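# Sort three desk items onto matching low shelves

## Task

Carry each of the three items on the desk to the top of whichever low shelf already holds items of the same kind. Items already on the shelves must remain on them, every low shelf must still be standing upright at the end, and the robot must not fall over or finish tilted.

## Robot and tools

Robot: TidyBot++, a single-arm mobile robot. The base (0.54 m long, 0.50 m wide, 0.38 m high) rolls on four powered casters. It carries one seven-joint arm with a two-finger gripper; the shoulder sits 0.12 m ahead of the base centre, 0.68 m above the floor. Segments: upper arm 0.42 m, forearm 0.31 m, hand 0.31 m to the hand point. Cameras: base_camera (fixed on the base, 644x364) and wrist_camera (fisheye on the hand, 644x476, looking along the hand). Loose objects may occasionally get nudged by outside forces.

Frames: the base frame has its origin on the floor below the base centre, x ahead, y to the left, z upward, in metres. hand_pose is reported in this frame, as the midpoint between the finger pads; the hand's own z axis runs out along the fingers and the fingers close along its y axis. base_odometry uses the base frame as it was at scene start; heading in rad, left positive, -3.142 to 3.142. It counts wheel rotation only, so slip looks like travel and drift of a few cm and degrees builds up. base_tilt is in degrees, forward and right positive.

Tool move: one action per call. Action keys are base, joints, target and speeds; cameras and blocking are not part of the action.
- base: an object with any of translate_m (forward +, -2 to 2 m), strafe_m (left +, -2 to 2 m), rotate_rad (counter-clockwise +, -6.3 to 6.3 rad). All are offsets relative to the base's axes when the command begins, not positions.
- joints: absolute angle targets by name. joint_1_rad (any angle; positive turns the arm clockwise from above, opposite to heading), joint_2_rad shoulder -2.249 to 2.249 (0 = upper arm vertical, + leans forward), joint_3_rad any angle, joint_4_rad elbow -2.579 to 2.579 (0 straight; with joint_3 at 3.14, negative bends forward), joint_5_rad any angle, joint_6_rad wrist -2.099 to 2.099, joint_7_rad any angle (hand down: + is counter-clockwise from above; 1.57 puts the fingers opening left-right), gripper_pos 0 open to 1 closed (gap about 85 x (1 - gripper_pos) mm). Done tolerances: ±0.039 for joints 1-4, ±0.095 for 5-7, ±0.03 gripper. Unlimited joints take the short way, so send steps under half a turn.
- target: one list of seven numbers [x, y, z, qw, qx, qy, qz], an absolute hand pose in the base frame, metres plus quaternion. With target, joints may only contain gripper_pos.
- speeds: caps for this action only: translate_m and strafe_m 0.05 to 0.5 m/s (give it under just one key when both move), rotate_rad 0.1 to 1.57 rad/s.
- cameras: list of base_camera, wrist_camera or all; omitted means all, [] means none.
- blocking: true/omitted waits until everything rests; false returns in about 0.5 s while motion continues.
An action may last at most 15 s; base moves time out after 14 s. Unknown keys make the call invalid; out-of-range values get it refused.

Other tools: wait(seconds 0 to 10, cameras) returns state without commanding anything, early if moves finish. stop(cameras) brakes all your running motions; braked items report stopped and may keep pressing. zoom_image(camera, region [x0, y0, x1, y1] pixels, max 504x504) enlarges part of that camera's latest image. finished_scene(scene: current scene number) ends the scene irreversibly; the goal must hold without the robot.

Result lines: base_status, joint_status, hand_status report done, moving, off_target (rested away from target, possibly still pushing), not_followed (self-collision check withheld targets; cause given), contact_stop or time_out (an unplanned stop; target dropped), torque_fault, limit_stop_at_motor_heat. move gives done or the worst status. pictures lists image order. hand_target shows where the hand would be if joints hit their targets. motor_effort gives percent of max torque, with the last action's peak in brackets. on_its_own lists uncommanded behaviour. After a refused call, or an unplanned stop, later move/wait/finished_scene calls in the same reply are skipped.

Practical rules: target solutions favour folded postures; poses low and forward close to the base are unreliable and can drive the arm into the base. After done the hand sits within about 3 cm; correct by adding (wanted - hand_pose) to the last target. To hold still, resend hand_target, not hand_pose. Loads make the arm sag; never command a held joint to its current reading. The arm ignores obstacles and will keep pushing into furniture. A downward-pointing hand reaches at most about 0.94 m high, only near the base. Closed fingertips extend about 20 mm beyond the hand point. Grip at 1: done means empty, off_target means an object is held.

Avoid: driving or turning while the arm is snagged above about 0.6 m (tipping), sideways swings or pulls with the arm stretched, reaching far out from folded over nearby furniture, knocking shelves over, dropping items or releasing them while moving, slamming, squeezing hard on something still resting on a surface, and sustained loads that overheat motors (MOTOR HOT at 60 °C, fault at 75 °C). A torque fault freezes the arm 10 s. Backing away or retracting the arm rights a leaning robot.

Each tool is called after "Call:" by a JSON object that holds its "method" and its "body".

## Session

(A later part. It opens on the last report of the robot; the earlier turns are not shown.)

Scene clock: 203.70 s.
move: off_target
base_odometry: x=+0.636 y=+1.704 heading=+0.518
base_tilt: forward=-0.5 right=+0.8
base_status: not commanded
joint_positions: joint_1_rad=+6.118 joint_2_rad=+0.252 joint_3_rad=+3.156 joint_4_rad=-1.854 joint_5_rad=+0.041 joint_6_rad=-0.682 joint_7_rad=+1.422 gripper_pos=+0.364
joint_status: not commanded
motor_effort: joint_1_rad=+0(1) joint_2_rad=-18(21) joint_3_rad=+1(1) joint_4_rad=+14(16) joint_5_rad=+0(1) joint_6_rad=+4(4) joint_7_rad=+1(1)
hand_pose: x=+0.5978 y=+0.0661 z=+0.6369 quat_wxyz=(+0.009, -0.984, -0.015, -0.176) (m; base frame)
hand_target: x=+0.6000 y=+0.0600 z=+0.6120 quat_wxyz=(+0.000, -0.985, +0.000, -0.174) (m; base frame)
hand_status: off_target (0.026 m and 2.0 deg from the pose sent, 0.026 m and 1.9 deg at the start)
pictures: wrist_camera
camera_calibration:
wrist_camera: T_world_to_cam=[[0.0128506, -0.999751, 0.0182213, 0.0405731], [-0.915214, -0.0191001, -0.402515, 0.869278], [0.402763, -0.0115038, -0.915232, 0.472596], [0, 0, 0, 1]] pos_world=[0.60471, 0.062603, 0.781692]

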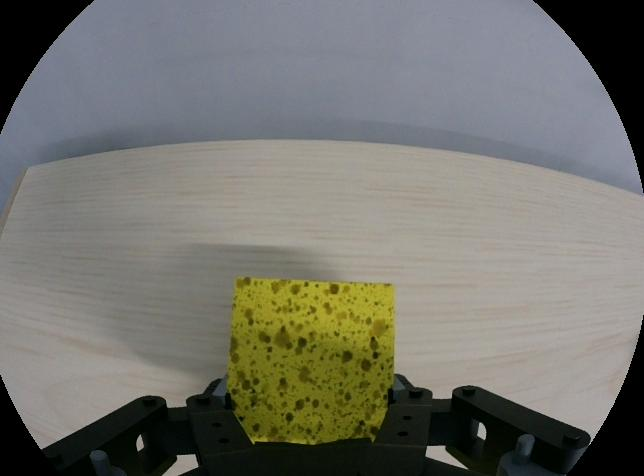

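Contact. Ease up and release.

Call:
{"method": "move", "body": {"target": [0.60, 0.06, 0.624, 0, 0.985, 0, 0.1736], "cameras": []}}

Call:
{"method": "move", "body": {"joints": {"gripper_pos": 0.05}, "cameras": ["wrist_camera"]}}

Call:
{"method": "move", "body": {"target": [0.56, 0.06, 0.80, 0, 0.985, 0, 0.1736], "cameras": ["wrist_camera"]}}

Call:
{"method": "move", "body": {"joints": {"joint_1_rad":0,"joint_2_rad": -0.35, "joint_3_rad":3.14,"joint_4_rad": -1.5,"joint_5_rad":0, "joint_6_rad": -1.1,"joint_7_rad":1.57, "gripper_pos":0}, "base": {"translate_m": -0.5}, "cameras": ["wrist_camera"]}}

Scene clock: 204.70 s.
move: done
base_odometry: x=+0.636 y=+1.704 heading=+0.518
base_tilt: forward=-0.5 right=+0.7
base_status: not commanded
joint_positions: joint_1_rad=+6.118 joint_2_rad=+0.253 joint_3_rad=+3.156 joint_4_rad=-1.851 joint_5_rad=+0.041 joint_6_rad=-0.681 joint_7_rad=+1.422 gripper_pos=+0.364
joint_status: not commanded
motor_effort: joint_1_rad=+0(1) joint_2_rad=-20(23) joint_3_rad=+0(1) joint_4_rad=+15(16) joint_5_rad=+0(1) joint_6_rad=+3(4) joint_7_rad=+1(1)
hand_pose: x=+0.5993 y=+0.0663 z=+0.6376 quat_wxyz=(+0.009, -0.984, -0.015, -0.178) (m; base frame)
hand_target: x=+0.6000 y=+0.0600 z=+0.6240 quat_wxyz=(+0.000, -0.985, +0.000, -0.174) (m; base frame)
hand_status: done (0.015 m and 2.1 deg from the pose sent, 0.014 m and 2.0 deg at the start)
pictures: none
No camera images: "cameras" was empty.

Scene clock: 205.63 s.
move: done
base_odometry: x=+0.636 y=+1.704 heading=+0.518
base_tilt: forward=-0.5 right=+0.8
base_status: not commanded
joint_positions: joint_1_rad=+6.118 joint_2_rad=+0.265 joint_3_rad=+3.156 joint_4_rad=-1.852 joint_5_rad=+0.041 joint_6_rad=-0.681 joint_7_rad=+1.422 gripper_pos=+0.050
joint_status: all done
motor_effort: joint_1_rad=+1(1) joint_2_rad=-25(26) joint_3_rad=+1(1) joint_4_rad=+17(18) joint_5_rad=+1(1) joint_6_rad=+3(4) joint_7_rad=+1(1)
hand_pose: x=+0.5984 y=+0.0662 z=+0.6317 quat_wxyz=(+0.009, -0.985, -0.015, -0.172) (m; base frame)
hand_target: x=+0.6000 y=+0.0600 z=+0.6240 quat_wxyz=(+0.000, -0.985, +0.000, -0.174) (m; base frame)
hand_status: not commanded
pictures: wrist_camera
camera_calibration:
wrist_camera: T_world_to_cam=[[0.0128226, -0.999725, 0.0196379, 0.0399588], [-0.919007, -0.019522, -0.393758, 0.864561], [0.394033, -0.0129984, -0.919004, 0.475355], [0, 0, 0, 1]] pos_world=[0.606719, 0.0630047, 0.776496]

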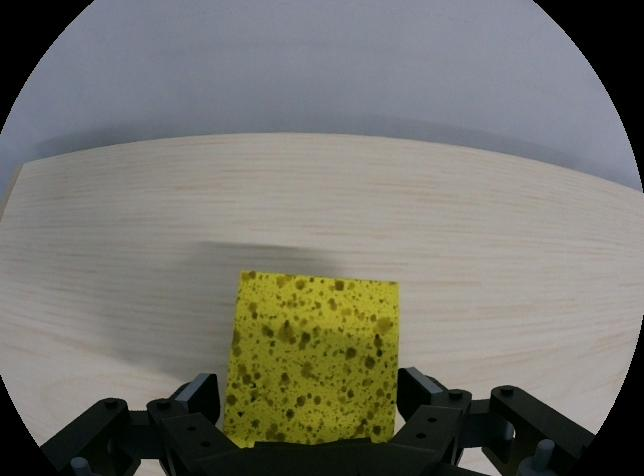

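Scene clock: 207.47 s.
move: done
base_odometry: x=+0.636 y=+1.704 heading=+0.518
base_tilt: forward=-0.5 right=+0.8
base_status: not commanded
joint_positions: joint_1_rad=+6.142 joint_2_rad=+0.068 joint_3_rad=+3.113 joint_4_rad=-1.544 joint_5_rad=+0.041 joint_6_rad=-1.133 joint_7_rad=+1.422 gripper_pos=+0.050
joint_status: not commanded
motor_effort: joint_1_rad=+0(1) joint_2_rad=-22(28) joint_3_rad=+1(1) joint_4_rad=+20(20) joint_5_rad=+1(1) joint_6_rad=+3(4) joint_7_rad=+1(1)
hand_pose: x=+0.5765 y=+0.0678 z=+0.8017 quat_wxyz=(+0.013, -0.980, -0.015, -0.197) (m; base frame)
hand_target: x=+0.5600 y=+0.0600 z=+0.8000 quat_wxyz=(+0.000, -0.985, +0.000, -0.174) (m; base frame)
hand_status: done (0.018 m and 3.6 deg from the pose sent, 0.173 m and 2.0 deg at the start)
pictures: wrist_camera
camera_calibration:
wrist_camera: T_world_to_cam=[[0.0127988, -0.999854, 0.0113583, 0.0451449], [-0.897205, -0.0164981, -0.441306, 0.936743], [0.441429, -0.00454248, -0.897285, 0.594902], [0, 0, 0, 1]] pos_world=[0.577266, 0.0632951, 0.946674]

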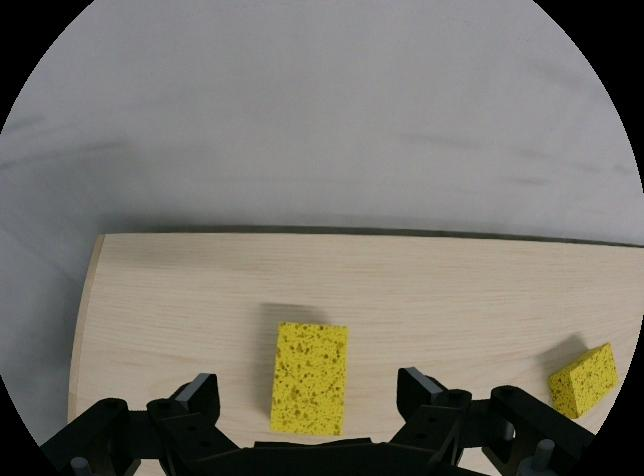

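Scene clock: 209.77 s.
move: done
base_odometry: x=+0.201 y=+1.456 heading=+0.518
base_tilt: forward=-0.5 right=+0.8
base_status: done
joint_positions: joint_1_rad=+6.268 joint_2_rad=-0.360 joint_3_rad=+3.117 joint_4_rad=-1.505 joint_5_rad=+0.041 joint_6_rad=-1.133 joint_7_rad=+1.515 gripper_pos=+0.000
joint_status: all done
motor_effort: joint_1_rad=+0(3) joint_2_rad=-6(27) joint_3_rad=+1(2) joint_4_rad=+21(23) joint_5_rad=+0(1) joint_6_rad=+6(8) joint_7_rad=+1(1)
hand_pose: x=+0.4932 y=+0.0069 z=+1.0031 quat_wxyz=(-0.005, -0.908, +0.006, -0.419) (m; base frame)
hand_target: x=+0.5038 y=+0.0021 z=+1.0099 quat_wxyz=(+0.000, -0.902, +0.000, -0.431) (m; base frame)
hand_status: not commanded
pictures: wrist_camera
camera_calibration:
wrist_camera: T_world_to_cam=[[-0.0471655, -0.99866, 0.0213001, 0.00259222], [-0.602601, 0.0114407, -0.79796, 1.16217], [0.796647, -0.0504716, -0.602333, 0.341403], [0, 0, 0, 1]] pos_world=[0.428472, 0.00652383, 1.13295]

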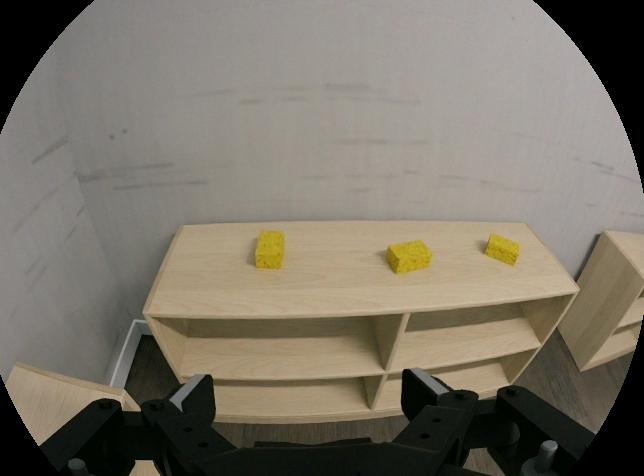

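Call:
{"method": "move", "body": {"joints": {"joint_1_rad":-1.3}, "cameras": ["wrist_camera"]}}

Call:
{"method": "move", "body": {"joints": {"joint_1_rad":1.2}, "cameras": ["wrist_camera"]}}

Scene clock: 212.57 s.
move: done
base_odometry: x=+0.201 y=+1.456 heading=+0.518
base_tilt: forward=-0.6 right=+0.8
base_status: not commanded
joint_positions: joint_1_rad=+4.997 joint_2_rad=-0.360 joint_3_rad=+3.120 joint_4_rad=-1.505 joint_5_rad=+0.041 joint_6_rad=-1.133 joint_7_rad=+1.516 gripper_pos=+0.000
joint_status: all done
motor_effort: joint_1_rad=+0(2) joint_2_rad=-6(8) joint_3_rad=+1(2) joint_4_rad=+21(21) joint_5_rad=+0(2) joint_6_rad=+6(7) joint_7_rad=+1(1)
hand_pose: x=+0.2243 y=+0.3591 z=+1.0031 quat_wxyz=(+0.245, -0.735, -0.533, -0.340) (m; base frame)
hand_target: x=+0.2199 y=+0.3714 z=+1.0099 quat_wxyz=(+0.261, -0.718, -0.546, -0.343) (m; base frame)
hand_status: not commanded
pictures: wrist_camera
camera_calibration:
wrist_camera: T_world_to_cam=[[0.939248, -0.342629, 0.0204442, -0.114298], [-0.191162, -0.571644, -0.797923, 1.11319], [0.285079, 0.745539, -0.602413, 0.402335], [0, 0, 0, 1]] pos_world=[0.205457, 0.29723, 1.13295]

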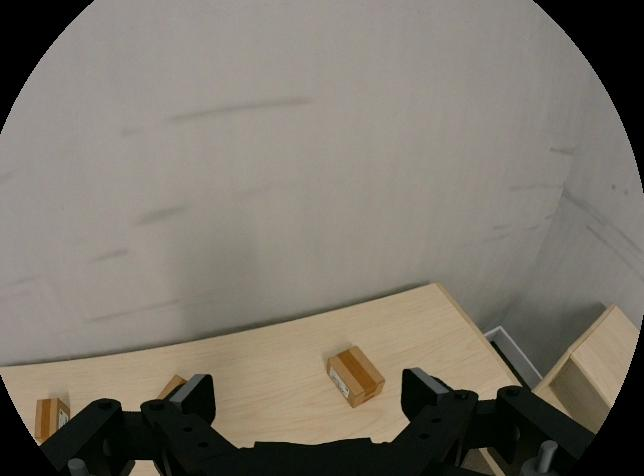

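Scene clock: 216.03 s.
move: done
base_odometry: x=+0.201 y=+1.456 heading=+0.518
base_tilt: forward=-0.6 right=+0.8
base_status: not commanded
joint_positions: joint_1_rad=+7.469 joint_2_rad=-0.360 joint_3_rad=+3.121 joint_4_rad=-1.505 joint_5_rad=+0.041 joint_6_rad=-1.133 joint_7_rad=+1.516 gripper_pos=+0.000
joint_status: all done
motor_effort: joint_1_rad=+0(2) joint_2_rad=-6(8) joint_3_rad=+1(2) joint_4_rad=+21(21) joint_5_rad=+1(1) joint_6_rad=+7(7) joint_7_rad=+1(1)
hand_pose: x=+0.2591 y=-0.3470 z=+1.0031 quat_wxyz=(-0.241, -0.745, +0.519, -0.343) (m; base frame)
hand_target: x=+0.2604 y=-0.3579 z=+1.0099 quat_wxyz=(-0.243, -0.745, +0.509, -0.356) (m; base frame)
hand_status: not commanded
pictures: wrist_camera
camera_calibration:
wrist_camera: T_world_to_cam=[[-0.949189, -0.314058, 0.0201838, 0.110571], [-0.204568, 0.566994, -0.797916, 1.11478], [0.239148, -0.761502, -0.60243, 0.407819], [0, 0, 0, 1]] pos_world=[0.235471, -0.28679, 1.13295]

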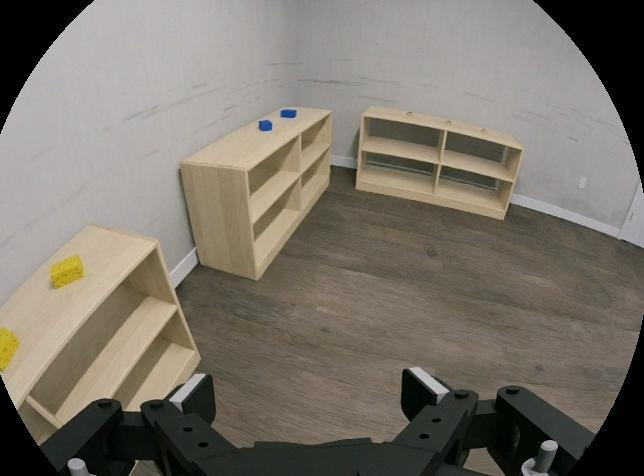

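All placed.

Call:
{"method": "finished_scene", "body": {"scene": 2}}

The scene is finished: the task was done.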